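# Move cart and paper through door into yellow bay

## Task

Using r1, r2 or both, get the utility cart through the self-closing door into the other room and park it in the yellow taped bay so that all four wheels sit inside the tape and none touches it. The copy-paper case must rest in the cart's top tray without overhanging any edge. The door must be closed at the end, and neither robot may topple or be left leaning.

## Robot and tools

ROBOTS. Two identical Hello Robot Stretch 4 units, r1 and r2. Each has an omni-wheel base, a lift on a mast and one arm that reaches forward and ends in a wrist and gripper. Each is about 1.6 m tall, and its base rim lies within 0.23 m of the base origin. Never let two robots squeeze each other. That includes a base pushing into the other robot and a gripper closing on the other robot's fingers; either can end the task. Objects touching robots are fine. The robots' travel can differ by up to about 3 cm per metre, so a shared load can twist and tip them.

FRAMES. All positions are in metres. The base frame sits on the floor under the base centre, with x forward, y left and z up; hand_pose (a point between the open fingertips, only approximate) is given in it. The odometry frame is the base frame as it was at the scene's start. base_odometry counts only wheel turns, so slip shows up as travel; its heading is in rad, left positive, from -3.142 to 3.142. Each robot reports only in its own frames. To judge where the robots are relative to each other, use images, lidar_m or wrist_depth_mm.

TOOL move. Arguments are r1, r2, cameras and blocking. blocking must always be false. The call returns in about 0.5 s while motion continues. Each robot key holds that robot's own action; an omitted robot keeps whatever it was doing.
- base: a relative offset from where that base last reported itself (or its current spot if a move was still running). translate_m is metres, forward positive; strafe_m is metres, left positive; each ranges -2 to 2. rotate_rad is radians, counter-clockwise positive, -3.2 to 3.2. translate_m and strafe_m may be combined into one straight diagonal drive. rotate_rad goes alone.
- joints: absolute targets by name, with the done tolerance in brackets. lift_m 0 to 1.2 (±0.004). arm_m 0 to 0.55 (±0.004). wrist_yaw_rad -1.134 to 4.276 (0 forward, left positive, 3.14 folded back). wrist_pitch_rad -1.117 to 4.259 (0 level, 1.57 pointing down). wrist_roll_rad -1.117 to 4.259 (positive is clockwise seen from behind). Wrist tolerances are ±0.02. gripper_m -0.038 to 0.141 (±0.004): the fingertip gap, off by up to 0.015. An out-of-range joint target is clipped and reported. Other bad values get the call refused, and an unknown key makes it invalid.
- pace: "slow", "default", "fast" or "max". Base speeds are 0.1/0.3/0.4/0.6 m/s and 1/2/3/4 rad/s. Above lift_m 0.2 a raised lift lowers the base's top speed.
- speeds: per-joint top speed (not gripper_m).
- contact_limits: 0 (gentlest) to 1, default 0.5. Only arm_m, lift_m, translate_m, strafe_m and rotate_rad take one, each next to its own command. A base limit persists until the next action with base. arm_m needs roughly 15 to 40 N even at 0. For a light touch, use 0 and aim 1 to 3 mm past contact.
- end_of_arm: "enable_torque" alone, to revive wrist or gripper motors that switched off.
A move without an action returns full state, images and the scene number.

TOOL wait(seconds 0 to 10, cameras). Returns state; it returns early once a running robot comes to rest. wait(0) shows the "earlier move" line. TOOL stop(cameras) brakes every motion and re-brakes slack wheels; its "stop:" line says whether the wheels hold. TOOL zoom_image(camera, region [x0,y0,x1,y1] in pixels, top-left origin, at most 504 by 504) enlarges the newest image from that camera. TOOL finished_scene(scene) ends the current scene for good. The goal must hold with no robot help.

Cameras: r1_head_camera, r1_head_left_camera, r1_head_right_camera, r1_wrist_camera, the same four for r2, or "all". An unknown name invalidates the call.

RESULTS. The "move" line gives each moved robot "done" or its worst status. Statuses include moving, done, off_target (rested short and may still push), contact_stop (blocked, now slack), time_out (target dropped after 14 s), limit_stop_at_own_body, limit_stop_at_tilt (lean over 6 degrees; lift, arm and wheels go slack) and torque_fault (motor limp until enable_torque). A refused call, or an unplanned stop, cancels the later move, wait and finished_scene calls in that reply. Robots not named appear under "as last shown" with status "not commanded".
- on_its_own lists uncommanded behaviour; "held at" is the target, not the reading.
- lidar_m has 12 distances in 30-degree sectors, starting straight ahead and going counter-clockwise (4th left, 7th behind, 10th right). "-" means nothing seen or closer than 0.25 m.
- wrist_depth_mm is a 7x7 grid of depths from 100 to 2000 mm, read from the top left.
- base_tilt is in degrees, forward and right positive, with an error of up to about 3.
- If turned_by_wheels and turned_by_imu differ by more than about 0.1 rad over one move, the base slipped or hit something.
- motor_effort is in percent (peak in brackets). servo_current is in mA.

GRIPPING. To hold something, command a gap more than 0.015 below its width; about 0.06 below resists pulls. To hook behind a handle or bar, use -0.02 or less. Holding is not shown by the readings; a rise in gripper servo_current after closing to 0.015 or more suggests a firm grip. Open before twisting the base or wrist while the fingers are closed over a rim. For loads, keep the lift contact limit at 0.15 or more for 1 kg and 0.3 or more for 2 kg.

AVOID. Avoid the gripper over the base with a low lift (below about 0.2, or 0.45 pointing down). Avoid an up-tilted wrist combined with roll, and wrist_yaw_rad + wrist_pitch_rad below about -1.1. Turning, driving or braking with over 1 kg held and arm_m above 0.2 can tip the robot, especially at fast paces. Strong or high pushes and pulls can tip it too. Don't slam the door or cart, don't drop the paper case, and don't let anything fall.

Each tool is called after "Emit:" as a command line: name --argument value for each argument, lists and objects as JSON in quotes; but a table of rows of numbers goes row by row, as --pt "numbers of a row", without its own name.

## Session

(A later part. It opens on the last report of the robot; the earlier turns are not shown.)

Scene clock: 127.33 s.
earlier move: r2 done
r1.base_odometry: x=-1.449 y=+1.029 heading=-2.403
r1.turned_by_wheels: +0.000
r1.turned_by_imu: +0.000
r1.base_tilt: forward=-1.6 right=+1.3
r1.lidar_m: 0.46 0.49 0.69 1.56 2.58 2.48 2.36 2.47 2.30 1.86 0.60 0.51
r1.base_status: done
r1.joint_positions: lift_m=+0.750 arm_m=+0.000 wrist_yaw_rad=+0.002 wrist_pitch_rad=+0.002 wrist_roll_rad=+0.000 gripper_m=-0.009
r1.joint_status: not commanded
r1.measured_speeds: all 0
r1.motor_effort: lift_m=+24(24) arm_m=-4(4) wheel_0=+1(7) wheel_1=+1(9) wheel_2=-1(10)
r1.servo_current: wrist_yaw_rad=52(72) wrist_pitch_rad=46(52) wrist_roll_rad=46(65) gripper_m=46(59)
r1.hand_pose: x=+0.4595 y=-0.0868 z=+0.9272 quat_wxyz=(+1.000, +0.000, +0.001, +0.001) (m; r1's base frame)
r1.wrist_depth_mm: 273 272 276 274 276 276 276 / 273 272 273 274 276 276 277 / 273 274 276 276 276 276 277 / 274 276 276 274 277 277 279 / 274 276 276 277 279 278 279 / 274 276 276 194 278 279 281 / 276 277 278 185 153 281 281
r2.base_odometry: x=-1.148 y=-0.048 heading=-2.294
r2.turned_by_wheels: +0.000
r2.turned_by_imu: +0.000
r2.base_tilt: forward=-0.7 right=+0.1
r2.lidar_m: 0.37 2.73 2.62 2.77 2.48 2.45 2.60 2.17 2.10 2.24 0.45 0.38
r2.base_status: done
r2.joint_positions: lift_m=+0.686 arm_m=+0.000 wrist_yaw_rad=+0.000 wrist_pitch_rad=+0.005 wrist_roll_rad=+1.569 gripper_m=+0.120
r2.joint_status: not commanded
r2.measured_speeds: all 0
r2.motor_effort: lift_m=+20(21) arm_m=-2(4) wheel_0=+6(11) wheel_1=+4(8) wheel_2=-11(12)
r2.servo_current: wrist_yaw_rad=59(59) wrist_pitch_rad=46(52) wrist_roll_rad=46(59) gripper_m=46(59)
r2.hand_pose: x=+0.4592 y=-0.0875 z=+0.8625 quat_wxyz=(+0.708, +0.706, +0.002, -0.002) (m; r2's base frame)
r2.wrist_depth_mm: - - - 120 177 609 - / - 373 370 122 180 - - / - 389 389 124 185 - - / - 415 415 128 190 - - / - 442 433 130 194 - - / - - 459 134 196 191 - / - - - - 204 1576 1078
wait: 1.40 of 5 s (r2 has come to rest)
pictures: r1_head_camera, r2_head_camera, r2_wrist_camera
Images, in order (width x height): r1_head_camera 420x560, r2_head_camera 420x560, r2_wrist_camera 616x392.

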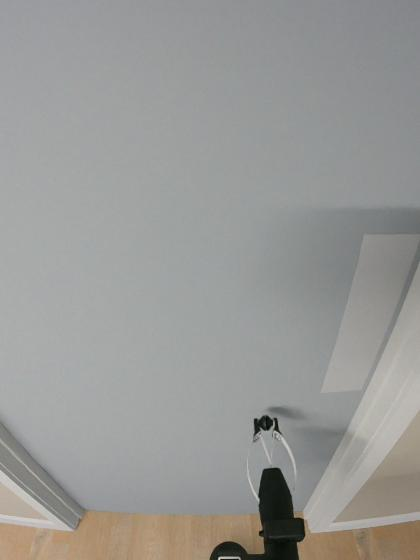

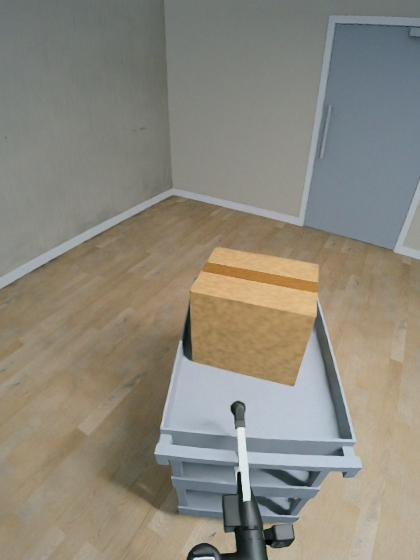

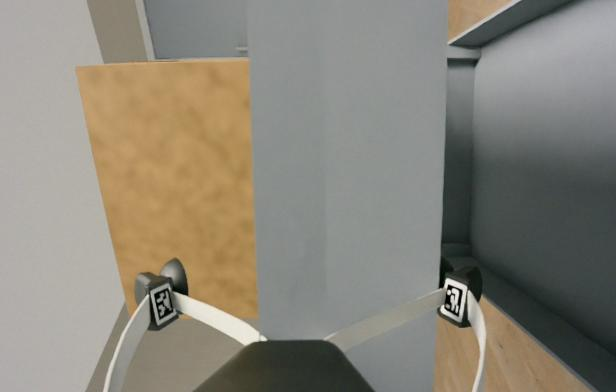

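Emit:
move --blocking false --r1 '{"base":{"translate_m":0.5},"pace":"slow","contact_limits":{"translate_m":0.7}}' --r2 '{"base":{"translate_m":-0.045,"strafe_m":-0.03},"pace":"slow"}'

Emit:
wait --seconds 2

Emit:
move --blocking false --r2 '{"joints":{"gripper_m":-0.03}}'

Emit:
wait --seconds 3

Emit:
wait --seconds 3 --cameras '["r2_head_camera","r2_wrist_camera","r1_head_camera"]'

Scene clock: 138.40 s.
move: r1 moving; r2 moving
r1.base_odometry: x=-1.458 y=+1.021 heading=-2.403
r1.turned_by_wheels: +0.000
r1.turned_by_imu: +0.000
r1.base_tilt: forward=-1.6 right=+1.3
r1.lidar_m: 0.48 0.49 0.66 1.49 2.59 2.49 2.38 2.46 2.31 1.76 0.58 0.51
r1.base_status: translate_m moving
r1.joint_positions: lift_m=+0.750 arm_m=+0.000 wrist_yaw_rad=+0.002 wrist_pitch_rad=+0.002 wrist_roll_rad=+0.000 gripper_m=-0.009
r1.joint_status: not commanded
r1.measured_speeds: translate_m=+0.048 strafe_m=+0.000 rotate_rad=+0.000 lift_m=+0.000 arm_m=+0.000 wrist_yaw_rad=+0.000 wrist_pitch_rad=+0.000 wrist_roll_rad=+0.000
r1.motor_effort: lift_m=+24(24) arm_m=-4(4) wheel_0=+5(6) wheel_1=+6(6) wheel_2=-6(6)
r1.servo_current: wrist_yaw_rad=59(65) wrist_pitch_rad=39(46) wrist_roll_rad=39(72) gripper_m=46(52)
r1.contact_limits: translate_m 0.7
r1.hand_pose: x=+0.4595 y=-0.0868 z=+0.9272 quat_wxyz=(+1.000, +0.000, +0.001, +0.001) (m; r1's base frame)
r1.wrist_depth_mm: 260 263 263 265 265 265 264 / 262 263 264 264 266 265 265 / 262 264 264 265 266 266 265 / 263 264 265 265 266 266 267 / 265 264 265 266 267 268 268 / 264 266 267 195 267 268 268 / 265 265 266 185 153 270 270
r2.base_odometry: x=-1.147 y=-0.035 heading=-2.294
r2.turned_by_wheels: +0.001
r2.turned_by_imu: +0.001
r2.base_tilt: forward=-0.7 right=+0.1
r2.lidar_m: 0.39 2.72 2.63 2.81 2.49 2.41 2.60 2.15 2.08 2.25 0.50 0.37
r2.base_status: translate_m moving; strafe_m moving
r2.joint_positions: lift_m=+0.686 arm_m=+0.000 wrist_yaw_rad=+0.000 wrist_pitch_rad=+0.007 wrist_roll_rad=+1.569 gripper_m=+0.120
r2.joint_status: not commanded
r2.measured_speeds: translate_m=-0.045 strafe_m=-0.029 rotate_rad=+0.001 lift_m=+0.000 arm_m=+0.000 wrist_yaw_rad=+0.000 wrist_pitch_rad=+0.006 wrist_roll_rad=+0.000
r2.motor_effort: lift_m=+20(20) arm_m=+4(4) wheel_0=+8(9) wheel_1=-8(8) wheel_2=+9(12)
r2.servo_current: wrist_yaw_rad=59(59) wrist_pitch_rad=46(52) wrist_roll_rad=39(52) gripper_m=52(52)
r2.hand_pose: x=+0.4592 y=-0.0875 z=+0.8620 quat_wxyz=(+0.708, +0.706, +0.002, -0.003) (m; r2's base frame)
r2.wrist_depth_mm: - - - 124 181 - - / - 377 375 127 186 - - / - 392 394 130 190 - - / - 418 418 133 196 - - / - 449 439 137 200 - - / - - 216 141 204 193 - / - - - - 211 1661 452
pictures: none

Scene clock: 139.57 s.
earlier move: r1 moving; r2 done
r1.base_odometry: x=-1.535 y=+0.951 heading=-2.404
r1.turned_by_wheels: -0.001
r1.turned_by_imu: +0.041
r1.base_tilt: forward=-2.0 right=+1.5
r1.lidar_m: 0.41 0.43 0.60 1.32 2.62 2.55 2.46 2.61 2.30 1.19 0.47 0.46
r1.base_status: translate_m moving
r1.joint_positions: lift_m=+0.750 arm_m=-0.001 wrist_yaw_rad=-0.016 wrist_pitch_rad=+0.002 wrist_roll_rad=+0.000 gripper_m=-0.010
r1.joint_status: not commanded
r1.measured_speeds: translate_m=+0.100 strafe_m=-0.001 rotate_rad=+0.003 lift_m=+0.000 arm_m=+0.000 wrist_yaw_rad=+0.000 wrist_pitch_rad=+0.000 wrist_roll_rad=+0.000
r1.motor_effort: lift_m=+24(24) arm_m=+10(11) wheel_0=+3(14) wheel_1=+4(13) wheel_2=-22(26)
r1.servo_current: wrist_yaw_rad=91(111) wrist_pitch_rad=52(52) wrist_roll_rad=39(72) gripper_m=46(52)
r1.contact_limits: translate_m 0.7
r1.hand_pose: x=+0.4573 y=-0.0921 z=+0.9272 quat_wxyz=(+1.000, +0.000, +0.001, -0.008) (m; r1's base frame)
r1.wrist_depth_mm: 211 217 223 228 234 239 244 / 212 216 222 228 235 238 242 / 211 217 223 229 234 240 245 / 213 217 224 229 236 242 244 / 213 218 224 229 236 240 246 / 213 218 223 207 187 241 247 / 215 217 224 155 235 243 249
r2.base_odometry: x=-1.141 y=+0.005 heading=-2.294
r2.turned_by_wheels: +0.000
r2.turned_by_imu: +0.000
r2.base_tilt: forward=-0.6 right=+0.1
r2.lidar_m: 0.41 0.45 2.66 2.83 2.50 2.41 2.58 2.11 2.04 2.18 3.17 0.42
r2.base_status: done
r2.joint_positions: lift_m=+0.686 arm_m=+0.000 wrist_yaw_rad=+0.002 wrist_pitch_rad=+0.008 wrist_roll_rad=+1.569 gripper_m=+0.120
r2.joint_status: not commanded
r2.measured_speeds: all 0
r2.motor_effort: lift_m=+20(20) arm_m=+3(4) wheel_0=+5(10) wheel_1=-3(9) wheel_2=+5(12)
r2.servo_current: wrist_yaw_rad=46(59) wrist_pitch_rad=52(52) wrist_roll_rad=39(65) gripper_m=52(52)
r2.hand_pose: x=+0.4595 y=-0.0868 z=+0.8618 quat_wxyz=(+0.708, +0.707, +0.003, -0.002) (m; r2's base frame)
r2.wrist_depth_mm: - - - 153 209 1464 - / - - 512 157 216 - - / - 424 421 161 221 - - / - 455 449 166 226 831 - / - - 480 169 231 - - / - - 200 173 213 181 - / - - - - 243 1708 473
wait: 1.17 of 2 s (r2 has come to rest)
pictures: none

Scene clock: 140.07 s.
earlier move: r1 moving
move: r2 moving
r1.base_odometry: x=-1.572 y=+0.918 heading=-2.404
r1.turned_by_wheels: +0.000
r1.turned_by_imu: +0.003
r1.base_tilt: forward=-1.7 right=+1.3
r1.lidar_m: 0.41 0.42 0.55 1.14 2.63 2.60 2.50 2.66 2.31 1.01 0.44 0.47
r1.base_status: translate_m moving
r1.joint_positions: lift_m=+0.750 arm_m=-0.001 wrist_yaw_rad=-0.016 wrist_pitch_rad=+0.002 wrist_roll_rad=+0.000 gripper_m=-0.010
r1.joint_status: not commanded
r1.measured_speeds: translate_m=+0.102 strafe_m=-0.001 rotate_rad=+0.008 lift_m=+0.000 arm_m=+0.000 wrist_yaw_rad=+0.000 wrist_pitch_rad=+0.000 wrist_roll_rad=+0.000
r1.motor_effort: lift_m=+24(24) arm_m=+10(10) wheel_0=+3(7) wheel_1=+3(8) wheel_2=-21(23)
r1.servo_current: wrist_yaw_rad=85(104) wrist_pitch_rad=46(46) wrist_roll_rad=65(65) gripper_m=39(52)
r1.contact_limits: translate_m 0.7
r1.hand_pose: x=+0.4573 y=-0.0921 z=+0.9272 quat_wxyz=(+1.000, +0.000, +0.001, -0.008) (m; r1's base frame)
r1.wrist_depth_mm: 202 211 218 228 237 249 258 / 203 211 220 229 238 250 259 / 204 212 221 229 240 250 259 / 204 213 220 229 238 251 259 / 204 213 220 229 239 252 260 / 206 213 218 202 187 252 264 / 205 210 220 156 238 257 263
r2.base_odometry: x=-1.141 y=+0.005 heading=-2.294
r2.turned_by_wheels: +0.000
r2.turned_by_imu: +0.000
r2.base_tilt: forward=-0.7 right=+0.0
r2.lidar_m: 0.41 0.47 2.67 2.85 2.46 2.41 2.56 2.10 2.05 2.20 3.16 0.41
r2.base_status: not commanded
r2.joint_positions: lift_m=+0.686 arm_m=+0.000 wrist_yaw_rad=+0.002 wrist_pitch_rad=+0.008 wrist_roll_rad=+1.569 gripper_m=+0.106
r2.joint_status: gripper_m moving
r2.measured_speeds: all 0
r2.motor_effort: lift_m=+20(20) arm_m=+4(4) wheel_0=+6(6) wheel_1=-3(4) wheel_2=+5(5)
r2.servo_current: wrist_yaw_rad=46(59) wrist_pitch_rad=46(52) wrist_roll_rad=59(59) gripper_m=137(137)
r2.hand_pose: x=+0.4595 y=-0.0868 z=+0.8618 quat_wxyz=(+0.708, +0.707, +0.003, -0.002) (m; r2's base frame)
r2.wrist_depth_mm: - - - 154 210 1464 - / - - 517 158 217 798 - / - 424 421 161 221 820 - / - 452 445 164 226 831 - / - 488 469 169 231 - - / - - 196 174 200 218 - / - - - - - 1661 473
pictures: none

Scene clock: 141.80 s.
earlier move: r1 moving; r2 done
r1.base_odometry: x=-1.700 y=+0.801 heading=-2.404
r1.turned_by_wheels: +0.000
r1.turned_by_imu: +0.005
r1.base_tilt: forward=-1.7 right=+1.3
r1.lidar_m: 0.35 0.36 0.41 0.62 2.60 2.78 2.70 2.84 2.30 0.39 0.36 0.46
r1.base_status: translate_m moving
r1.joint_positions: lift_m=+0.750 arm_m=-0.001 wrist_yaw_rad=-0.016 wrist_pitch_rad=+0.002 wrist_roll_rad=+0.000 gripper_m=-0.010
r1.joint_status: not commanded
r1.measured_speeds: translate_m=+0.100 strafe_m=+0.000 rotate_rad=-0.005 lift_m=+0.000 arm_m=+0.000 wrist_yaw_rad=+0.000 wrist_pitch_rad=+0.000 wrist_roll_rad=+0.000
r1.motor_effort: lift_m=+23(24) arm_m=+10(10) wheel_0=+5(8) wheel_1=+6(8) wheel_2=-18(23)
r1.servo_current: wrist_yaw_rad=91(104) wrist_pitch_rad=46(52) wrist_roll_rad=59(72) gripper_m=46(52)
r1.contact_limits: translate_m 0.7
r1.hand_pose: x=+0.4573 y=-0.0921 z=+0.9272 quat_wxyz=(+1.000, +0.000, +0.001, -0.008) (m; r1's base frame)
r1.wrist_depth_mm: 183 196 214 233 258 287 324 / 182 197 214 234 259 287 324 / 184 198 213 236 259 289 327 / 184 197 214 236 258 289 327 / 185 197 216 236 260 293 327 / 182 198 210 200 256 293 327 / 185 193 180 182 178 300 329
r2.base_odometry: x=-1.141 y=+0.005 heading=-2.294
r2.turned_by_wheels: -0.001
r2.turned_by_imu: +0.000
r2.base_tilt: forward=-0.6 right=+0.1
r2.lidar_m: 0.40 0.48 2.63 2.86 2.48 2.43 2.58 2.12 2.05 2.17 3.16 0.42
r2.base_status: not commanded
r2.joint_positions: lift_m=+0.686 arm_m=+0.000 wrist_yaw_rad=+0.000 wrist_pitch_rad=+0.010 wrist_roll_rad=+1.569 gripper_m=-0.028
r2.joint_status: all done
r2.measured_speeds: all 0
r2.motor_effort: lift_m=+20(20) arm_m=+2(4) wheel_0=+2(6) wheel_1=-1(4) wheel_2=-1(5)
r2.servo_current: wrist_yaw_rad=46(59) wrist_pitch_rad=65(78) wrist_roll_rad=46(59) gripper_m=156(332)
r2.hand_pose: x=+0.4593 y=-0.0874 z=+0.8611 quat_wxyz=(+0.708, +0.707, +0.004, -0.003) (m; r2's base frame)
r2.wrist_depth_mm: - - - 155 211 1397 - / - - 512 159 216 - - / - 427 421 163 221 - - / - 455 449 167 227 820 - / - - 477 171 232 - - / - - 183 174 180 - - / - - - - - 1537 477
wait: 1.73 of 3 s (r2 has come to rest)
pictures: none

Scene clock: 144.17 s.
earlier move: r1 done
r1.base_odometry: x=-1.818 y=+0.693 heading=-2.404
r1.turned_by_wheels: -0.001
r1.turned_by_imu: -0.003
r1.base_tilt: forward=-1.6 right=+1.3
r1.lidar_m: 0.34 0.31 0.33 0.48 2.59 2.93 2.86 2.98 2.41 0.31 2.34 0.47
r1.base_status: done
r1.joint_positions: lift_m=+0.750 arm_m=-0.001 wrist_yaw_rad=-0.016 wrist_pitch_rad=+0.002 wrist_roll_rad=+0.000 gripper_m=-0.010
r1.joint_status: not commanded
r1.measured_speeds: all 0
r1.motor_effort: lift_m=+23(24) arm_m=+10(10) wheel_0=+0(8) wheel_1=+2(8) wheel_2=-15(23)
r1.servo_current: wrist_yaw_rad=98(117) wrist_pitch_rad=39(52) wrist_roll_rad=52(72) gripper_m=39(52)
r1.contact_limits: translate_m 0.7
r1.hand_pose: x=+0.4573 y=-0.0921 z=+0.9272 quat_wxyz=(+1.000, +0.000, +0.001, -0.008) (m; r1's base frame)
r1.wrist_depth_mm: 164 181 206 236 277 - - / 163 182 207 237 278 - - / 163 182 206 237 278 - - / 163 182 208 237 277 - - / 162 182 207 238 281 330 - / 166 182 200 198 266 - - / 165 179 176 181 262 127 -
r2.base_odometry: x=-1.141 y=+0.005 heading=-2.294
r2.turned_by_wheels: +0.000
r2.turned_by_imu: +0.000
r2.base_tilt: forward=-0.7 right=+0.0
r2.lidar_m: 0.40 0.43 2.66 2.88 2.46 2.41 2.56 2.11 2.05 2.22 3.19 0.42
r2.base_status: not commanded
r2.joint_positions: lift_m=+0.686 arm_m=+0.000 wrist_yaw_rad=+0.000 wrist_pitch_rad=+0.010 wrist_roll_rad=+1.569 gripper_m=-0.028
r2.joint_status: all done
r2.measured_speeds: all 0
r2.motor_effort: lift_m=+20(21) arm_m=-3(4) wheel_0=+1(6) wheel_1=+0(4) wheel_2=-1(5)
r2.servo_current: wrist_yaw_rad=39(65) wrist_pitch_rad=52(78) wrist_roll_rad=46(59) gripper_m=156(332)
r2.hand_pose: x=+0.4593 y=-0.0874 z=+0.8611 quat_wxyz=(+0.708, +0.707, +0.004, -0.003) (m; r2's base frame)
r2.wrist_depth_mm: - - - 154 211 1499 - / - - 521 159 216 - - / - 424 424 163 220 - - / - 462 452 167 227 842 - / - - 477 171 232 - - / - - 183 174 180 - - / - - - - - 1618 477
wait: 2.37 of 3 s (r1 has come to rest)
pictures: r1_head_camera, r2_head_camera, r2_wrist_camera
Images, in order (width x height): r1_head_camera 420x560, r2_head_camera 420x560, r2_wrist_camera 616x392.

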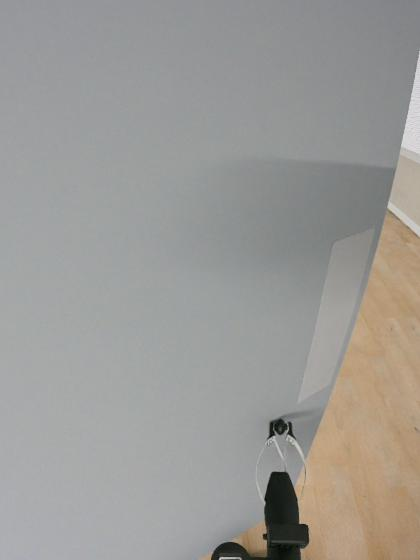

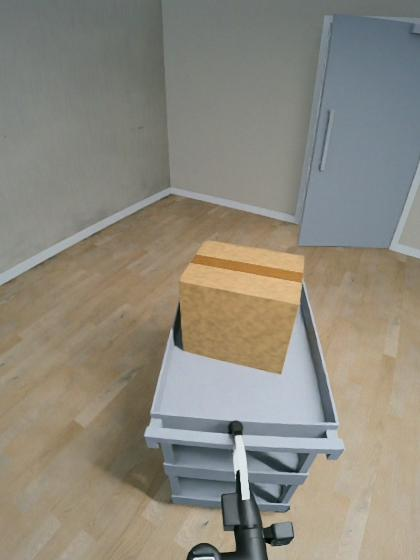

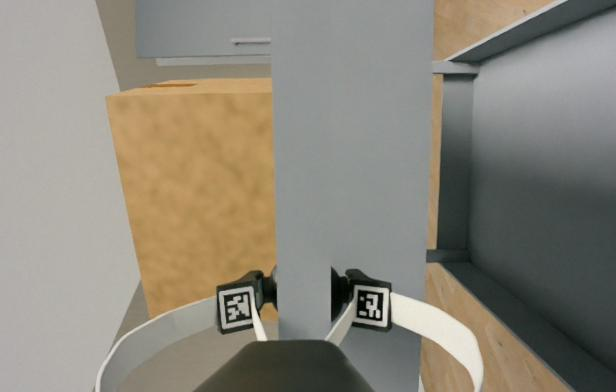

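Emit:
move --blocking false --r1 '{"base":{"translate_m":0.3,"strafe_m":0.04},"pace":"slow","contact_limits":{"translate_m":0.7}}'

Emit:
wait --seconds 6 --cameras '["r1_head_camera","r1_head_left_camera"]'

Scene clock: 149.73 s.
move: r1 moving
r1.base_odometry: x=-1.826 y=+0.684 heading=-2.405
r1.turned_by_wheels: -0.001
r1.turned_by_imu: -0.001
r1.base_tilt: forward=-1.7 right=+1.3
r1.lidar_m: 0.32 0.31 0.32 0.47 2.61 2.96 2.88 3.01 2.41 0.34 2.34 0.48
r1.base_status: translate_m moving; strafe_m moving
r1.joint_positions: lift_m=+0.750 arm_m=-0.001 wrist_yaw_rad=-0.016 wrist_pitch_rad=+0.002 wrist_roll_rad=+0.000 gripper_m=-0.010
r1.joint_status: not commanded
r1.measured_speeds: translate_m=+0.048 strafe_m=+0.006 rotate_rad=+0.001 lift_m=+0.000 arm_m=+0.000 wrist_yaw_rad=+0.000 wrist_pitch_rad=+0.000 wrist_roll_rad=+0.000
r1.motor_effort: lift_m=+23(24) arm_m=+10(10) wheel_0=+1(3) wheel_1=+5(6) wheel_2=-20(21)
r1.servo_current: wrist_yaw_rad=85(111) wrist_pitch_rad=46(46) wrist_roll_rad=33(52) gripper_m=46(46)
r1.contact_limits: translate_m 0.7
r1.hand_pose: x=+0.4573 y=-0.0921 z=+0.9272 quat_wxyz=(+1.000, +0.000, +0.001, -0.008) (m; r1's base frame)
r1.wrist_depth_mm: 161 179 204 236 278 - - / 159 179 204 235 276 - - / 162 180 204 236 276 - - / 160 183 204 236 276 - - / 160 180 204 236 277 - - / 162 180 197 200 187 - - / 162 177 167 179 272 - -
r2: as last shown
r2.base_tilt: forward=-0.6 right=+0.1
r2.lidar_m: 0.40 0.43 2.68 2.88 2.47 2.41 2.59 2.13 2.03 2.20 3.19 0.42
r2.motor_effort: lift_m=+20(20) arm_m=-3(4) wheel_0=+1(2) wheel_1=-1(1) wheel_2=-1(1)
r2.servo_current: wrist_yaw_rad=52(52) wrist_pitch_rad=59(65) wrist_roll_rad=52(59) gripper_m=163(163)
r2.wrist_depth_mm: - - - 154 211 1430 - / - - 512 160 216 - - / - 427 427 163 221 - - / - 459 449 167 227 842 - / - - 477 171 232 - - / - - 183 174 179 - - / - - - - - 1576 477
pictures: none

Scene clock: 153.53 s.
earlier move: r1 done
r1.base_odometry: x=-2.014 y=+0.463 heading=-2.406
r1.turned_by_wheels: +0.000
r1.turned_by_imu: -0.005
r1.base_tilt: forward=-1.6 right=+1.3
r1.lidar_m: 0.26 0.25 0.25 0.25 0.46 3.25 3.19 3.31 0.48 0.96 2.40 0.52
r1.base_status: done
r1.joint_positions: lift_m=+0.750 arm_m=+0.000 wrist_yaw_rad=-0.016 wrist_pitch_rad=+0.002 wrist_roll_rad=+0.000 gripper_m=-0.010
r1.joint_status: not commanded
r1.measured_speeds: all 0
r1.motor_effort: lift_m=+23(24) arm_m=+9(10) wheel_0=-4(5) wheel_1=+1(8) wheel_2=-14(21)
r1.servo_current: wrist_yaw_rad=85(117) wrist_pitch_rad=39(52) wrist_roll_rad=39(72) gripper_m=39(52)
r1.contact_limits: translate_m 0.7
r1.hand_pose: x=+0.4574 y=-0.0921 z=+0.9272 quat_wxyz=(+1.000, +0.000, +0.001, -0.008) (m; r1's base frame)
r1.wrist_depth_mm: 139 165 192 235 - - - / 133 163 192 236 - - - / 134 159 192 236 - - - / 134 159 191 235 - - - / 136 158 191 234 - - - / 133 158 182 199 182 - - / 136 153 158 180 1921 1983 -
r2.base_odometry: x=-1.141 y=+0.005 heading=-2.294
r2.turned_by_wheels: +0.000
r2.turned_by_imu: +0.001
r2.base_tilt: forward=-0.6 right=+0.1
r2.lidar_m: 0.42 0.48 2.65 2.87 2.48 2.42 2.56 2.10 2.05 2.16 3.15 0.40
r2.base_status: not commanded
r2.joint_positions: lift_m=+0.686 arm_m=+0.000 wrist_yaw_rad=+0.000 wrist_pitch_rad=+0.010 wrist_roll_rad=+1.569 gripper_m=-0.028
r2.joint_status: not commanded
r2.measured_speeds: all 0
r2.motor_effort: lift_m=+20(20) arm_m=-3(4) wheel_0=+1(2) wheel_1=-1(1) wheel_2=-1(2)
r2.servo_current: wrist_yaw_rad=46(65) wrist_pitch_rad=59(65) wrist_roll_rad=52(65) gripper_m=150(163)
r2.hand_pose: x=+0.4593 y=-0.0874 z=+0.8611 quat_wxyz=(+0.708, +0.707, +0.004, -0.003) (m; r2's base frame)
r2.wrist_depth_mm: - - - 154 211 1397 - / - - 517 159 216 - - / - 430 424 163 222 - - / - 462 449 167 227 820 - / - - 477 171 233 - - / - - 183 174 180 - - / - - - - - 1576 477
wait: 3.80 of 6 s (r1 has come to rest)
pictures: r1_head_camera, r1_head_left_camera
Images, in order (width x height): r1_head_camera 420x560, r1_head_left_camera 420x672.

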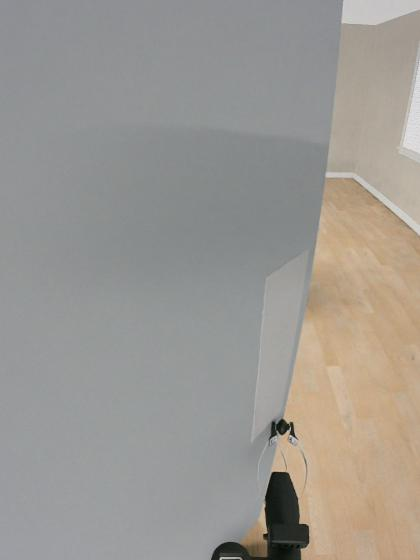

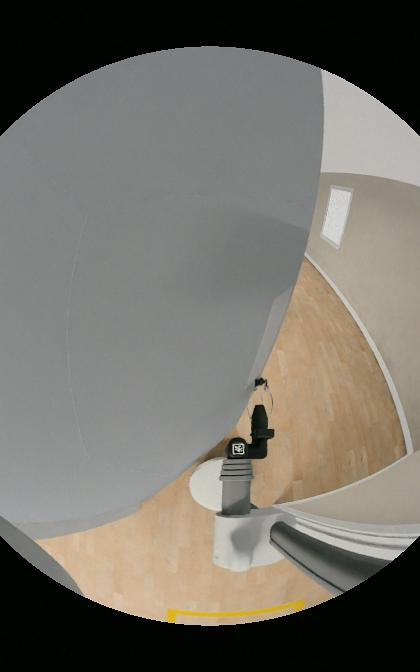

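Emit:
move --blocking false --r1 '{"base":{"rotate_rad":0.45},"pace":"slow","contact_limits":{"rotate_rad":0.7}}'

Emit:
wait --seconds 4 --cameras '["r1_head_camera","r1_head_left_camera"]'

Scene clock: 157.57 s.
move: r1 moving
r1.base_odometry: x=-2.013 y=+0.463 heading=-2.281
r1.turned_by_wheels: +0.125
r1.turned_by_imu: +0.106
r1.base_tilt: forward=-1.6 right=+1.3
r1.lidar_m: 0.27 0.25 0.25 0.29 0.55 3.19 3.16 0.54 0.47 1.72 2.47 0.46
r1.base_status: rotate_rad moving
r1.joint_positions: lift_m=+0.750 arm_m=+0.000 wrist_yaw_rad=-0.023 wrist_pitch_rad=+0.002 wrist_roll_rad=+0.000 gripper_m=-0.010
r1.joint_status: not commanded
r1.measured_speeds: translate_m=-0.003 strafe_m=+0.000 rotate_rad=+0.486 lift_m=+0.000 arm_m=+0.000 wrist_yaw_rad=-0.001 wrist_pitch_rad=+0.000 wrist_roll_rad=+0.000
r1.motor_effort: lift_m=+23(24) arm_m=+8(9) wheel_0=-14(18) wheel_1=-9(11) wheel_2=-24(24)
r1.servo_current: wrist_yaw_rad=124(143) wrist_pitch_rad=39(52) wrist_roll_rad=59(59) gripper_m=46(52)
r1.contact_limits: rotate_rad 0.7
r1.hand_pose: x=+0.4568 y=-0.0941 z=+0.9272 quat_wxyz=(+1.000, +0.000, +0.001, -0.012) (m; r1's base frame)
r1.wrist_depth_mm: 135 155 181 225 - - - / 132 151 181 225 - - - / 129 155 181 224 - - - / 132 151 185 225 - - - / 129 155 180 225 - - - / 129 150 181 195 180 - - / 131 150 146 178 180 154 -
r2: as last shown
r2.turned_by_imu: +0.000
r2.base_tilt: forward=-0.7 right=+0.0
r2.lidar_m: 0.39 0.45 2.67 2.88 2.47 2.42 2.57 2.10 2.04 2.21 3.17 0.40
r2.motor_effort: lift_m=+20(20) arm_m=-3(4) wheel_0=+1(2) wheel_1=+0(1) wheel_2=-1(1)
r2.servo_current: wrist_yaw_rad=46(59) wrist_pitch_rad=59(65) wrist_roll_rad=52(52) gripper_m=150(163)
r2.wrist_depth_mm: - - - 155 211 1464 - / - - 521 159 216 - - / - 430 424 163 221 - - / - 459 449 167 226 831 - / - - 477 171 232 - - / - - 183 174 180 - - / - - - - - 1537 477
pictures: none

Scene clock: 158.70 s.
earlier move: r1 done
r1.base_odometry: x=-2.014 y=+0.463 heading=-1.958
r1.turned_by_wheels: +0.323
r1.turned_by_imu: +0.266
r1.base_tilt: forward=-1.6 right=+1.3
r1.lidar_m: 0.32 0.29 0.31 0.41 3.09 3.16 3.24 0.44 0.64 2.30 2.88 0.47
r1.base_status: done
r1.joint_positions: lift_m=+0.750 arm_m=+0.000 wrist_yaw_rad=-0.023 wrist_pitch_rad=+0.002 wrist_roll_rad=+0.000 gripper_m=-0.010
r1.joint_status: not commanded
r1.measured_speeds: all 0
r1.on_its_own: wrist_yaw_rad is at rest, and its servo_current (137 mA) is outside its rest range (0 to 104 mA)
r1.motor_effort: lift_m=+23(24) arm_m=+7(9) wheel_0=-11(22) wheel_1=-4(11) wheel_2=-12(24)
r1.servo_current: wrist_yaw_rad=137(169) wrist_pitch_rad=39(52) wrist_roll_rad=52(65) gripper_m=39(52)
r1.contact_limits: rotate_rad 0.7
r1.hand_pose: x=+0.4569 y=-0.0941 z=+0.9272 quat_wxyz=(+1.000, +0.000, +0.001, -0.012) (m; r1's base frame)
r1.wrist_depth_mm: 158 180 204 238 281 - - / 155 177 204 238 279 - - / 159 177 204 238 279 - - / 156 180 204 238 279 - - / 158 177 204 238 281 - - / 155 177 195 199 184 - - / 158 172 166 180 279 1921 -
r2.base_odometry: x=-1.141 y=+0.005 heading=-2.294
r2.turned_by_wheels: +0.000
r2.turned_by_imu: +0.000
r2.base_tilt: forward=-0.7 right=+0.1
r2.lidar_m: 0.41 0.47 2.68 2.86 2.48 2.41 2.56 2.11 2.05 2.19 3.16 0.41
r2.base_status: not commanded
r2.joint_positions: lift_m=+0.686 arm_m=+0.000 wrist_yaw_rad=+0.000 wrist_pitch_rad=+0.010 wrist_roll_rad=+1.569 gripper_m=-0.028
r2.joint_status: not commanded
r2.measured_speeds: all 0
r2.motor_effort: lift_m=+20(20) arm_m=-3(4) wheel_0=+2(2) wheel_1=+0(1) wheel_2=-1(1)
r2.servo_current: wrist_yaw_rad=46(59) wrist_pitch_rad=59(65) wrist_roll_rad=52(52) gripper_m=156(163)
r2.hand_pose: x=+0.4593 y=-0.0874 z=+0.8611 quat_wxyz=(+0.708, +0.707, +0.004, -0.003) (m; r2's base frame)
r2.wrist_depth_mm: - - - 155 211 1464 - / - - 521 159 216 - - / - 427 424 163 220 - - / - 459 449 167 227 831 - / - - 480 171 232 - - / - - 183 174 180 - - / - - - - - 1576 473
wait: 1.13 of 4 s (r1 has come to rest)
pictures: r1_head_camera, r1_head_left_camera
Images, in order (width x height): r1_head_camera 420x560, r1_head_left_camera 420x672.

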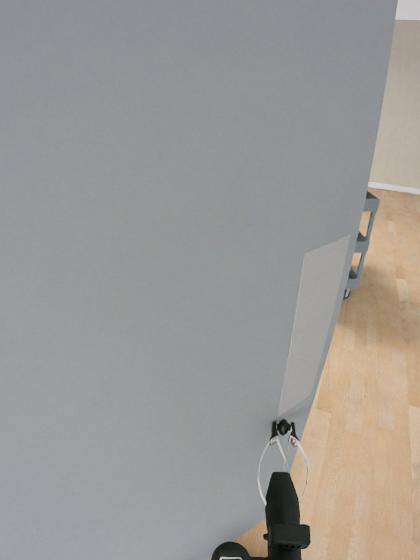

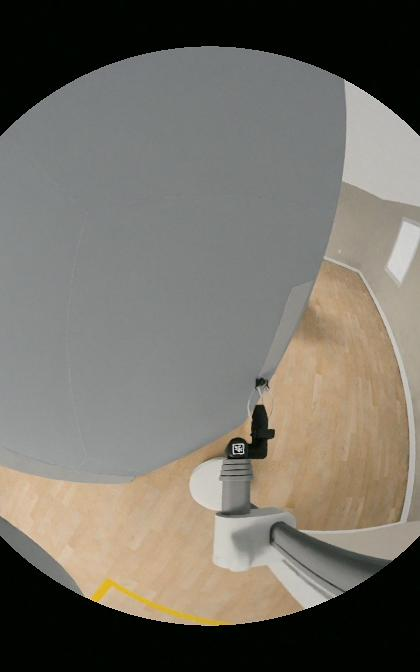

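Emit:
move --blocking false --r1 '{"base":{"translate_m":0.18,"strafe_m":-0.12},"pace":"slow","contact_limits":{"translate_m":0.7}}'

Emit:
wait --seconds 5

Emit:
move --blocking false --r1 '{"base":{"rotate_rad":0.4},"pace":"slow","contact_limits":{"rotate_rad":0.7}}'

Emit:
wait --seconds 4 --cameras '["r1_head_camera","r1_head_left_camera"]'

Scene clock: 165.20 s.
move: r1 moving
r1.base_odometry: x=-2.025 y=+0.455 heading=-1.959
r1.turned_by_wheels: -0.001
r1.turned_by_imu: -0.001
r1.base_tilt: forward=-1.6 right=+1.3
r1.lidar_m: 0.33 0.30 0.31 0.39 3.13 3.15 3.22 0.45 0.66 2.31 2.87 0.50
r1.base_status: translate_m moving; strafe_m moving
r1.joint_positions: lift_m=+0.750 arm_m=+0.000 wrist_yaw_rad=-0.023 wrist_pitch_rad=+0.002 wrist_roll_rad=+0.000 gripper_m=-0.010
r1.joint_status: not commanded
r1.measured_speeds: translate_m=+0.045 strafe_m=-0.031 rotate_rad=-0.003 lift_m=+0.000 arm_m=+0.000 wrist_yaw_rad=+0.000 wrist_pitch_rad=+0.000 wrist_roll_rad=+0.000
r1.motor_effort: lift_m=+24(24) arm_m=+7(7) wheel_0=+3(8) wheel_1=-4(6) wheel_2=-14(19)
r1.servo_current: wrist_yaw_rad=150(156) wrist_pitch_rad=46(46) wrist_roll_rad=39(65) gripper_m=39(46)
r1.contact_limits: translate_m 0.7
r1.hand_pose: x=+0.4569 y=-0.0941 z=+0.9272 quat_wxyz=(+1.000, +0.000, +0.001, -0.012) (m; r1's base frame)
r1.wrist_depth_mm: 163 182 209 245 291 - - / 160 181 210 244 289 - - / 162 181 209 245 287 - - / 160 185 210 245 287 - - / 159 181 208 244 298 - - / 162 181 200 192 271 - - / 161 177 181 182 167 - -
r2: as last shown
r2.base_tilt: forward=-0.6 right=+0.1
r2.lidar_m: 0.39 0.45 2.68 2.84 2.48 2.41 2.58 2.11 2.03 2.19 3.20 0.43
r2.motor_effort: lift_m=+20(20) arm_m=-3(3) wheel_0=+1(2) wheel_1=-1(1) wheel_2=-1(1)
r2.servo_current: wrist_yaw_rad=52(52) wrist_pitch_rad=52(59) wrist_roll_rad=39(52) gripper_m=150(163)
r2.wrist_depth_mm: - - - 155 211 1430 - / - - 517 159 216 - - / - 424 424 163 222 - - / - 459 449 167 226 820 - / - - 477 171 232 - - / - - 183 175 180 - - / - - - - - 1661 473
pictures: none

Scene clock: 168.03 s.
earlier move: r1 done
r1.base_odometry: x=-2.193 y=+0.342 heading=-1.959
r1.turned_by_wheels: +0.000
r1.turned_by_imu: -0.004
r1.base_tilt: forward=-1.6 right=+1.3
r1.lidar_m: 0.27 0.25 0.25 0.33 0.77 3.37 0.61 0.55 1.18 2.25 2.78 1.87
r1.base_status: done
r1.joint_positions: lift_m=+0.750 arm_m=+0.000 wrist_yaw_rad=-0.022 wrist_pitch_rad=+0.002 wrist_roll_rad=+0.000 gripper_m=-0.010
r1.joint_status: not commanded
r1.measured_speeds: all 0
r1.on_its_own: wrist_yaw_rad is at rest, and its servo_current (124 mA) is outside its rest range (0 to 104 mA)
r1.motor_effort: lift_m=+24(24) arm_m=+5(7) wheel_0=-6(8) wheel_1=-4(6) wheel_2=-11(19)
r1.servo_current: wrist_yaw_rad=124(163) wrist_pitch_rad=39(52) wrist_roll_rad=39(72) gripper_m=46(52)
r1.contact_limits: translate_m 0.7
r1.hand_pose: x=+0.4571 y=-0.0938 z=+0.9272 quat_wxyz=(+1.000, +0.000, +0.001, -0.011) (m; r1's base frame)
r1.wrist_depth_mm: 113 130 142 - - - - / 115 126 142 - - - - / 111 127 142 - - - - / 113 127 142 - 1808 - - / 111 127 142 - - - - / 113 126 145 199 177 - - / 111 125 142 - 145 - -
r2.base_odometry: x=-1.141 y=+0.005 heading=-2.294
r2.turned_by_wheels: +0.000
r2.turned_by_imu: +0.000
r2.base_tilt: forward=-0.7 right=+0.1
r2.lidar_m: 0.39 0.46 2.65 2.86 2.48 2.39 2.58 2.11 2.06 2.21 3.16 0.42
r2.base_status: not commanded
r2.joint_positions: lift_m=+0.686 arm_m=+0.000 wrist_yaw_rad=+0.000 wrist_pitch_rad=+0.010 wrist_roll_rad=+1.569 gripper_m=-0.028
r2.joint_status: not commanded
r2.measured_speeds: all 0
r2.motor_effort: lift_m=+20(20) arm_m=-3(4) wheel_0=+1(2) wheel_1=+0(1) wheel_2=-1(1)
r2.servo_current: wrist_yaw_rad=39(59) wrist_pitch_rad=59(65) wrist_roll_rad=33(59) gripper_m=156(169)
r2.hand_pose: x=+0.4593 y=-0.0874 z=+0.8611 quat_wxyz=(+0.708, +0.707, +0.004, -0.003) (m; r2's base frame)
r2.wrist_depth_mm: - - - 155 211 1464 - / - - 521 159 216 - - / - 427 418 163 221 - - / - 455 445 166 227 831 - / - - 477 171 232 - - / - - 183 174 180 - - / - - - - - 1576 477
wait: 2.83 of 5 s (r1 has come to rest)
pictures: none

Scene clock: 168.53 s.
move: r1 moving
r1.base_odometry: x=-2.193 y=+0.342 heading=-1.834
r1.turned_by_wheels: +0.125
r1.turned_by_imu: +0.099
r1.base_tilt: forward=-1.6 right=+1.3
r1.lidar_m: 0.28 0.25 0.27 0.38 3.59 3.37 0.54 0.61 1.53 2.30 3.01 1.87
r1.base_status: rotate_rad moving
r1.joint_positions: lift_m=+0.750 arm_m=+0.000 wrist_yaw_rad=-0.022 wrist_pitch_rad=+0.002 wrist_roll_rad=+0.000 gripper_m=-0.010
r1.joint_status: not commanded
r1.measured_speeds: translate_m=+0.004 strafe_m=-0.004 rotate_rad=+0.486 lift_m=+0.000 arm_m=+0.000 wrist_yaw_rad=+0.000 wrist_pitch_rad=+0.000 wrist_roll_rad=+0.000
r1.motor_effort: lift_m=+23(24) arm_m=+5(5) wheel_0=-18(19) wheel_1=-7(10) wheel_2=-19(21)
r1.servo_current: wrist_yaw_rad=137(156) wrist_pitch_rad=46(46) wrist_roll_rad=39(59) gripper_m=46(52)
r1.contact_limits: rotate_rad 0.7
r1.hand_pose: x=+0.4571 y=-0.0938 z=+0.9272 quat_wxyz=(+1.000, +0.000, +0.001, -0.011) (m; r1's base frame)
r1.wrist_depth_mm: 113 128 142 - - - - / 113 126 142 - - - - / 111 126 143 - - - - / 113 126 143 - - - - / 111 123 142 - - - - / 113 126 145 190 180 - - / 112 127 135 168 176 137 -
r2: as last shown
r2.base_tilt: forward=-0.6 right=+0.1
r2.lidar_m: 0.42 0.43 2.67 2.85 2.47 2.40 2.59 2.11 2.05 2.17 3.16 0.42
r2.motor_effort: lift_m=+20(20) arm_m=-3(4) wheel_0=+2(2) wheel_1=+0(1) wheel_2=-1(1)
r2.servo_current: wrist_yaw_rad=39(59) wrist_pitch_rad=59(59) wrist_roll_rad=52(52) gripper_m=150(156)
r2.wrist_depth_mm: - - - 154 211 1464 - / - - 525 159 216 - - / - 427 421 163 221 - - / - 455 449 167 227 831 - / - - 477 171 233 - - / - - 183 174 180 - - / - - - - - 1576 480
pictures: none

Scene clock: 170.07 s.
earlier move: r1 done
r1.base_odometry: x=-2.193 y=+0.342 heading=-1.561
r1.turned_by_wheels: +0.273
r1.turned_by_imu: +0.142
r1.base_tilt: forward=-1.6 right=+1.3
r1.lidar_m: 0.29 0.28 0.31 0.48 3.49 3.42 0.58 0.82 2.17 2.36 3.47 1.79
r1.base_status: done
r1.joint_positions: lift_m=+0.750 arm_m=+0.000 wrist_yaw_rad=-0.013 wrist_pitch_rad=+0.002 wrist_roll_rad=+0.000 gripper_m=-0.010
r1.joint_status: not commanded
r1.measured_speeds: all 0
r1.motor_effort: lift_m=+23(24) arm_m=+4(6) wheel_0=-8(29) wheel_1=+0(12) wheel_2=-12(25)
r1.servo_current: wrist_yaw_rad=78(189) wrist_pitch_rad=46(52) wrist_roll_rad=46(65) gripper_m=46(52)
r1.contact_limits: rotate_rad 0.7
r1.hand_pose: x=+0.4581 y=-0.0910 z=+0.9272 quat_wxyz=(+1.000, +0.000, +0.001, -0.006) (m; r1's base frame)
r1.wrist_depth_mm: 128 140 155 - - - - / 128 140 155 - - - - / 128 140 158 - - - - / 124 142 155 - - 1576 - / 126 142 155 - - - - / 128 140 155 191 182 - - / 127 135 145 180 1983 - -
r2.base_odometry: x=-1.141 y=+0.005 heading=-2.294
r2.turned_by_wheels: +0.000
r2.turned_by_imu: +0.000
r2.base_tilt: forward=-0.7 right=+0.1
r2.lidar_m: 0.41 0.44 2.65 2.88 2.49 2.42 2.55 2.10 2.04 2.20 3.16 0.43
r2.base_status: not commanded
r2.joint_positions: lift_m=+0.686 arm_m=+0.000 wrist_yaw_rad=+0.000 wrist_pitch_rad=+0.010 wrist_roll_rad=+1.569 gripper_m=-0.028
r2.joint_status: not commanded
r2.measured_speeds: all 0
r2.motor_effort: lift_m=+20(20) arm_m=-4(4) wheel_0=+2(2) wheel_1=+0(1) wheel_2=-1(1)
r2.servo_current: wrist_yaw_rad=46(65) wrist_pitch_rad=52(65) wrist_roll_rad=52(59) gripper_m=150(163)
r2.hand_pose: x=+0.4593 y=-0.0874 z=+0.8611 quat_wxyz=(+0.708, +0.707, +0.004, -0.003) (m; r2's base frame)
r2.wrist_depth_mm: - - - 155 211 1464 - / - - 521 159 217 - - / - 424 424 163 221 - - / - 459 449 167 227 831 - / - - 480 171 232 - - / - - 183 174 181 - - / - - - - - 1576 477
wait: 1.53 of 4 s (r1 has come to rest)
pictures: r1_head_camera, r1_head_left_camera
Images, in order (width x height): r1_head_camera 420x560, r1_head_left_camera 420x672.

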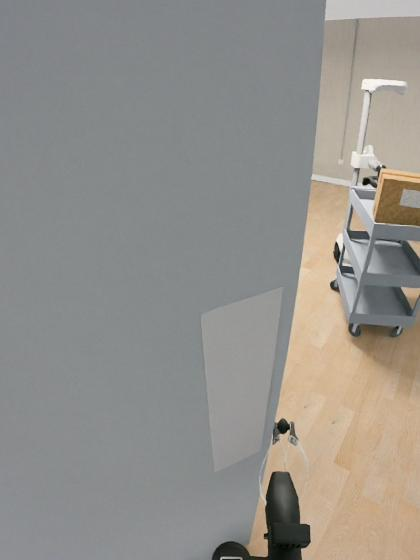

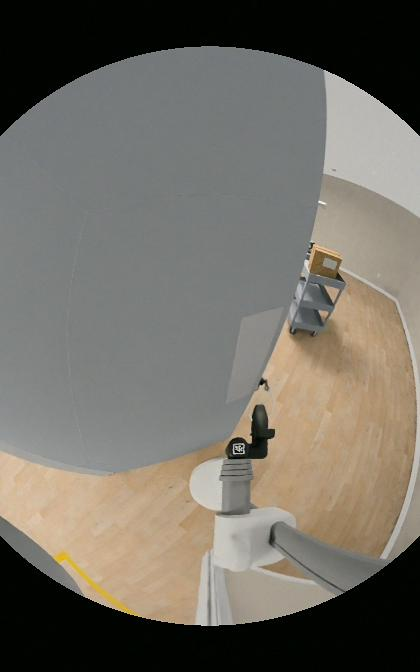

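Emit:
move --blocking false --r1 '{"base":{"translate_m":-0.1,"strafe_m":-0.17},"contact_limits":{"strafe_m":0.7}}'

Emit:
wait --seconds 1

Emit:
move --blocking false --r1 '{"base":{"rotate_rad":0.6},"pace":"slow","contact_limits":{"rotate_rad":0.8}}'

Emit:
wait --seconds 4 --cameras '["r1_head_camera","r1_head_left_camera"]'

Scene clock: 186.60 s.
move: r1 moving
r1.base_odometry: x=-2.220 y=+0.358 heading=-1.561
r1.turned_by_wheels: +0.000
r1.turned_by_imu: -0.001
r1.base_tilt: forward=-1.6 right=+1.3
r1.lidar_m: 0.30 0.29 0.34 0.50 3.49 3.42 0.56 0.78 2.17 2.34 3.41 1.81
r1.base_status: translate_m moving; strafe_m moving
r1.joint_positions: lift_m=+0.750 arm_m=+0.000 wrist_yaw_rad=-0.013 wrist_pitch_rad=+0.002 wrist_roll_rad=+0.000 gripper_m=-0.010
r1.joint_status: not commanded
r1.measured_speeds: translate_m=-0.062 strafe_m=-0.104 rotate_rad=+0.006 lift_m=+0.000 arm_m=+0.000 wrist_yaw_rad=+0.000 wrist_pitch_rad=+0.000 wrist_roll_rad=+0.000
r1.motor_effort: lift_m=+23(23) arm_m=+4(4) wheel_0=+2(7) wheel_1=-11(11) wheel_2=+0(10)
r1.servo_current: wrist_yaw_rad=85(85) wrist_pitch_rad=39(46) wrist_roll_rad=39(65) gripper_m=46(46)
r1.contact_limits: strafe_m 0.7
r1.hand_pose: x=+0.4581 y=-0.0910 z=+0.9272 quat_wxyz=(+1.000, +0.000, +0.001, -0.006) (m; r1's base frame)
r1.wrist_depth_mm: 133 145 157 - - - - / 133 145 158 - - - - / 131 147 160 - - - - / 132 151 160 - - 1618 - / 132 145 158 - - - - / 135 147 160 201 - - - / 134 144 155 185 146 - -
r2: as last shown
r2.lidar_m: 0.41 0.45 2.68 2.87 2.48 2.42 2.59 2.11 2.05 2.21 3.15 0.43
r2.motor_effort: lift_m=+20(20) arm_m=-3(4) wheel_0=+2(2) wheel_1=-1(1) wheel_2=-1(1)
r2.servo_current: wrist_yaw_rad=52(52) wrist_pitch_rad=46(59) wrist_roll_rad=46(59) gripper_m=156(163)
r2.wrist_depth_mm: - - - 154 211 1430 - / - - 517 159 216 - - / - 430 421 163 221 - - / - 459 449 167 227 831 - / - - 477 171 232 - - / - - 183 175 179 - - / - - - - - 1618 480
pictures: none

Scene clock: 187.60 s.
earlier move: r1 moving
r1.base_odometry: x=-2.356 y=+0.436 heading=-1.561
r1.turned_by_wheels: +0.000
r1.turned_by_imu: +0.001
r1.base_tilt: forward=-1.6 right=+1.4
r1.lidar_m: 0.25 0.25 0.25 0.49 3.52 0.52 0.53 0.82 1.99 2.15 3.20 1.86
r1.base_status: translate_m moving; strafe_m moving
r1.joint_positions: lift_m=+0.750 arm_m=+0.000 wrist_yaw_rad=-0.003 wrist_pitch_rad=+0.002 wrist_roll_rad=+0.000 gripper_m=-0.010
r1.joint_status: not commanded
r1.measured_speeds: translate_m=-0.035 strafe_m=-0.066 rotate_rad=+0.010 lift_m=+0.000 arm_m=+0.000 wrist_yaw_rad=+0.000 wrist_pitch_rad=+0.000 wrist_roll_rad=+0.000
r1.motor_effort: lift_m=+22(23) arm_m=+3(4) wheel_0=+6(9) wheel_1=+6(12) wheel_2=-8(10)
r1.servo_current: wrist_yaw_rad=59(85) wrist_pitch_rad=39(52) wrist_roll_rad=59(72) gripper_m=46(52)
r1.contact_limits: strafe_m 0.7
r1.hand_pose: x=+0.4591 y=-0.0882 z=+0.9273 quat_wxyz=(+1.000, +0.000, +0.001, -0.001) (m; r1's base frame)
r1.wrist_depth_mm: - - - - - - - / - - - - - - - / - - - - - - - / - - - - - 1618 - / - - - - - - - / - - - 195 - - - / - - 181 180 153 - -
r2.base_odometry: x=-1.141 y=+0.005 heading=-2.294
r2.turned_by_wheels: +0.000
r2.turned_by_imu: +0.000
r2.base_tilt: forward=-0.7 right=+0.1
r2.lidar_m: 0.40 0.44 2.67 2.89 2.49 2.40 2.58 2.10 2.06 2.20 3.12 0.43
r2.base_status: not commanded
r2.joint_positions: lift_m=+0.686 arm_m=+0.000 wrist_yaw_rad=+0.000 wrist_pitch_rad=+0.010 wrist_roll_rad=+1.569 gripper_m=-0.028
r2.joint_status: not commanded
r2.measured_speeds: all 0
r2.motor_effort: lift_m=+20(20) arm_m=-3(4) wheel_0=+1(2) wheel_1=+0(1) wheel_2=-1(1)
r2.servo_current: wrist_yaw_rad=46(59) wrist_pitch_rad=59(65) wrist_roll_rad=52(59) gripper_m=156(163)
r2.hand_pose: x=+0.4593 y=-0.0874 z=+0.8611 quat_wxyz=(+0.708, +0.707, +0.004, -0.003) (m; r2's base frame)
r2.wrist_depth_mm: - - - 155 211 1499 - / - - 521 159 216 - - / - 427 421 163 221 - - / - 459 449 167 227 831 - / - - 480 171 232 - - / - - 183 174 180 - - / - - - - - 1618 477
wait: 1.00 s; no rest
pictures: none

Scene clock: 188.10 s.
earlier move: r1 done
move: r1 moving
r1.base_odometry: x=-2.364 y=+0.441 heading=-1.435
r1.turned_by_wheels: +0.125
r1.turned_by_imu: +0.126
r1.base_tilt: forward=-1.6 right=+1.2
r1.lidar_m: 3.31 0.25 0.27 0.71 3.44 0.52 0.55 1.00 1.99 2.32 3.73 1.81
r1.base_status: rotate_rad moving
r1.joint_positions: lift_m=+0.750 arm_m=+0.000 wrist_yaw_rad=-0.002 wrist_pitch_rad=+0.002 wrist_roll_rad=+0.000 gripper_m=-0.010
r1.joint_status: not commanded
r1.measured_speeds: translate_m=+0.000 strafe_m=+0.002 rotate_rad=+0.482 lift_m=+0.000 arm_m=+0.000 wrist_yaw_rad=+0.000 wrist_pitch_rad=+0.000 wrist_roll_rad=+0.000
r1.motor_effort: lift_m=+22(22) arm_m=-4(4) wheel_0=-5(8) wheel_1=-1(6) wheel_2=-10(15)
r1.servo_current: wrist_yaw_rad=39(65) wrist_pitch_rad=52(52) wrist_roll_rad=46(59) gripper_m=46(46)
r1.contact_limits: rotate_rad 0.8
r1.hand_pose: x=+0.4591 y=-0.0880 z=+0.9273 quat_wxyz=(+1.000, +0.000, +0.001, -0.001) (m; r1's base frame)
r1.wrist_depth_mm: - - - - - - - / - - - - - - - / - - - - - - - / - - - - - - 1464 / - - - - - - - / - - - 195 - - - / - - 180 180 152 - -
r2: as last shown
r2.lidar_m: 0.40 0.47 2.66 2.86 2.48 2.42 2.59 2.10 2.05 2.19 3.12 0.43
r2.servo_current: wrist_yaw_rad=46(52) wrist_pitch_rad=46(59) wrist_roll_rad=52(52) gripper_m=150(163)
r2.wrist_depth_mm: - - - 154 211 1464 - / - - 517 159 216 - - / - 427 424 163 221 - - / - 459 452 167 226 820 - / - - 477 171 233 - - / - - 183 175 179 - - / - - - - - 1576 477
pictures: none

Scene clock: 189.67 s.
earlier move: r1 done
r1.base_odometry: x=-2.364 y=+0.441 heading=-0.962
r1.turned_by_wheels: +0.473
r1.turned_by_imu: +0.332
r1.base_tilt: forward=-1.6 right=+1.3
r1.lidar_m: 0.25 0.25 0.40 3.59 0.55 0.56 0.79 1.99 2.10 2.94 1.77 2.08
r1.base_status: done
r1.joint_positions: lift_m=+0.750 arm_m=+0.000 wrist_yaw_rad=-0.009 wrist_pitch_rad=+0.002 wrist_roll_rad=+0.000 gripper_m=-0.010
r1.joint_status: not commanded
r1.measured_speeds: all 0
r1.motor_effort: lift_m=+22(22) arm_m=-4(4) wheel_0=-9(26) wheel_1=+4(7) wheel_2=-12(32)
r1.servo_current: wrist_yaw_rad=65(85) wrist_pitch_rad=39(52) wrist_roll_rad=46(65) gripper_m=46(46)
r1.contact_limits: rotate_rad 0.8
r1.hand_pose: x=+0.4585 y=-0.0900 z=+0.9273 quat_wxyz=(+1.000, +0.000, +0.001, -0.004) (m; r1's base frame)
r1.wrist_depth_mm: - - - - - - - / - - - - - - - / - - - - - - - / - - - - - - - / - - - - - - - / - - - 195 - - - / - - 180 180 152 - -
r2.base_odometry: x=-1.141 y=+0.005 heading=-2.294
r2.turned_by_wheels: +0.000
r2.turned_by_imu: +0.000
r2.base_tilt: forward=-0.6 right=+0.0
r2.lidar_m: 0.38 0.46 2.67 2.86 2.50 2.39 2.60 2.12 2.04 2.19 3.16 0.41
r2.base_status: not commanded
r2.joint_positions: lift_m=+0.686 arm_m=+0.000 wrist_yaw_rad=+0.000 wrist_pitch_rad=+0.010 wrist_roll_rad=+1.569 gripper_m=-0.028
r2.joint_status: not commanded
r2.measured_speeds: all 0
r2.motor_effort: lift_m=+20(21) arm_m=-3(4) wheel_0=+1(2) wheel_1=+0(1) wheel_2=-1(1)
r2.servo_current: wrist_yaw_rad=59(59) wrist_pitch_rad=59(65) wrist_roll_rad=46(59) gripper_m=150(163)
r2.hand_pose: x=+0.4593 y=-0.0874 z=+0.8611 quat_wxyz=(+0.708, +0.707, +0.004, -0.003) (m; r2's base frame)
r2.wrist_depth_mm: - - - 155 211 1464 - / - - 517 159 216 - - / - 424 427 163 221 - - / - 455 449 167 227 831 - / - - 477 171 233 - - / - - 182 174 180 - - / - - - - - 1576 477
wait: 1.57 of 4 s (r1 has come to rest)
pictures: r1_head_camera, r1_head_left_camera
Images, in order (width x height): r1_head_camera 420x560, r1_head_left_camera 420x672.

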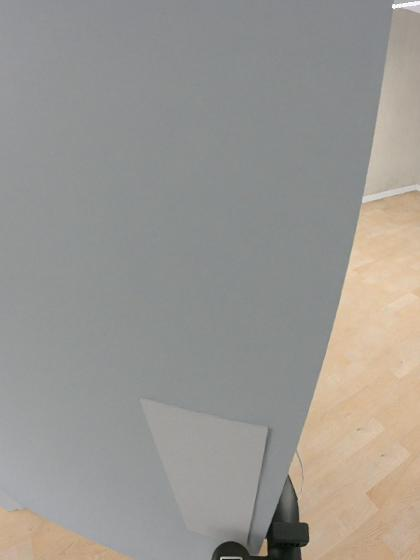

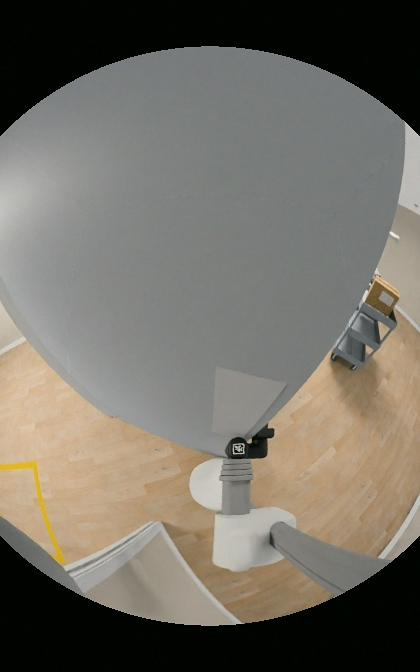

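Emit:
move --blocking false --r1 '{"base":{"rotate_rad":-1.05}}'

Emit:
wait --seconds 4 --cameras '["r1_head_camera","r1_head_left_camera"]'

Scene clock: 210.73 s.
move: r1 moving
r1.base_odometry: x=-2.364 y=+0.441 heading=-1.213
r1.turned_by_wheels: -0.251
r1.turned_by_imu: -0.251
r1.base_tilt: forward=-1.6 right=+1.3
r1.lidar_m: 0.25 0.25 0.29 0.83 3.46 0.56 0.66 1.23 2.01 2.39 1.91 1.76
r1.base_status: rotate_rad moving
r1.joint_positions: lift_m=+0.750 arm_m=+0.000 wrist_yaw_rad=-0.002 wrist_pitch_rad=+0.002 wrist_roll_rad=+0.000 gripper_m=-0.010
r1.joint_status: not commanded
r1.measured_speeds: translate_m=-0.001 strafe_m=+0.000 rotate_rad=-0.975 lift_m=+0.000 arm_m=+0.000 wrist_yaw_rad=+0.000 wrist_pitch_rad=+0.000 wrist_roll_rad=+0.000
r1.motor_effort: lift_m=+22(22) arm_m=-3(4) wheel_0=+13(14) wheel_1=+8(9) wheel_2=+1(11)
r1.servo_current: wrist_yaw_rad=46(78) wrist_pitch_rad=39(52) wrist_roll_rad=26(59) gripper_m=39(52)
r1.hand_pose: x=+0.4591 y=-0.0880 z=+0.9273 quat_wxyz=(+1.000, +0.000, +0.001, -0.001) (m; r1's base frame)
r1.wrist_depth_mm: - - - - - - - / - - - - - - - / - - - - - - - / - - - - - - - / - - - - - - - / - - - 194 - - - / - - 180 180 152 - -
r2: as last shown
r2.base_tilt: forward=-0.6 right=+0.1
r2.lidar_m: 0.40 0.46 2.65 2.85 2.50 2.39 2.59 2.11 2.04 2.19 3.21 0.41
r2.motor_effort: lift_m=+20(20) arm_m=-3(4) wheel_0=+1(2) wheel_1=+0(1) wheel_2=-1(1)
r2.servo_current: wrist_yaw_rad=46(52) wrist_pitch_rad=52(59) wrist_roll_rad=46(52) gripper_m=156(156)
r2.wrist_depth_mm: - - - 154 210 1464 - / - - 521 159 216 - - / - 424 424 163 221 - - / - 459 445 167 227 831 - / - - 480 171 232 - - / - - 183 174 180 - - / - - - - - 1576 477
pictures: none

Scene clock: 211.97 s.
earlier move: r1 done
r1.base_odometry: x=-2.364 y=+0.441 heading=-2.011
r1.turned_by_wheels: -0.798
r1.turned_by_imu: -0.802
r1.base_tilt: forward=-1.6 right=+1.3
r1.lidar_m: 1.77 2.19 0.25 0.25 0.39 3.59 0.56 0.56 0.82 1.98 2.10 2.90
r1.base_status: done
r1.joint_positions: lift_m=+0.750 arm_m=+0.000 wrist_yaw_rad=-0.002 wrist_pitch_rad=+0.002 wrist_roll_rad=+0.000 gripper_m=-0.010
r1.joint_status: not commanded
r1.measured_speeds: all 0
r1.motor_effort: lift_m=+22(22) arm_m=-3(4) wheel_0=+3(16) wheel_1=+9(11) wheel_2=-2(11)
r1.servo_current: wrist_yaw_rad=33(78) wrist_pitch_rad=33(52) wrist_roll_rad=46(72) gripper_m=46(52)
r1.hand_pose: x=+0.4591 y=-0.0880 z=+0.9273 quat_wxyz=(+1.000, +0.000, +0.001, -0.001) (m; r1's base frame)
r1.wrist_depth_mm: - - - - - - - / - - - - - - - / - - - - - - - / - - 1756 - - - - / - - - - - - - / - - 188 194 - - - / - - 163 151 152 - -
r2.base_odometry: x=-1.141 y=+0.005 heading=-2.294
r2.turned_by_wheels: +0.000
r2.turned_by_imu: +0.000
r2.base_tilt: forward=-0.7 right=+0.1
r2.lidar_m: 0.42 0.46 2.67 2.85 2.48 2.41 2.57 2.12 2.05 2.20 3.18 0.41
r2.base_status: not commanded
r2.joint_positions: lift_m=+0.686 arm_m=+0.000 wrist_yaw_rad=+0.000 wrist_pitch_rad=+0.010 wrist_roll_rad=+1.569 gripper_m=-0.028
r2.joint_status: not commanded
r2.measured_speeds: all 0
r2.motor_effort: lift_m=+20(20) arm_m=-3(4) wheel_0=+1(2) wheel_1=-1(1) wheel_2=-1(1)
r2.servo_current: wrist_yaw_rad=46(59) wrist_pitch_rad=59(65) wrist_roll_rad=39(59) gripper_m=156(163)
r2.hand_pose: x=+0.4593 y=-0.0874 z=+0.8611 quat_wxyz=(+0.708, +0.707, +0.004, -0.003) (m; r2's base frame)
r2.wrist_depth_mm: - - - 155 211 1499 - / - - 521 159 216 - - / - 427 421 163 220 - - / - 455 449 167 226 831 - / - - 477 171 232 - - / - - 183 174 180 - - / - - - - - 1576 477
wait: 1.23 of 4 s (r1 has come to rest)
pictures: r1_head_camera, r1_head_left_camera
Images, in order (width x height): r1_head_camera 420x560, r1_head_left_camera 420x672.

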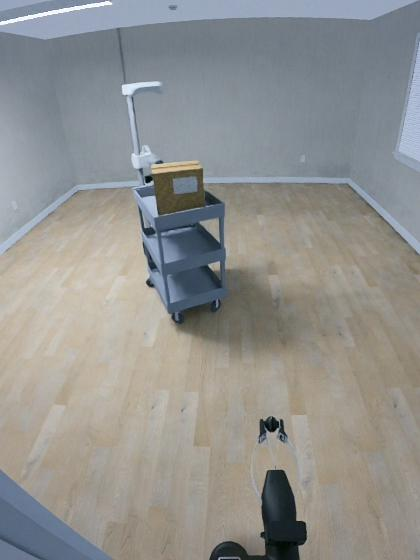

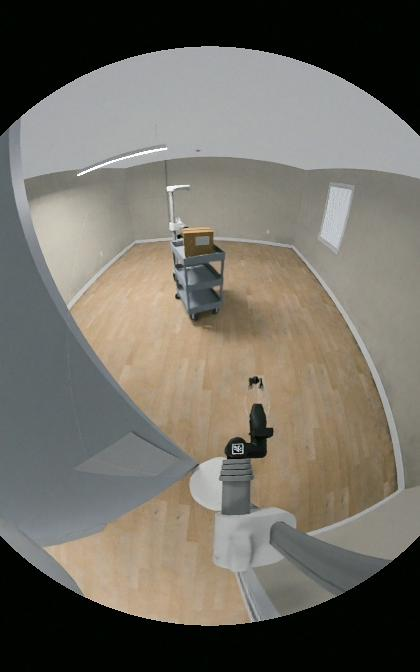

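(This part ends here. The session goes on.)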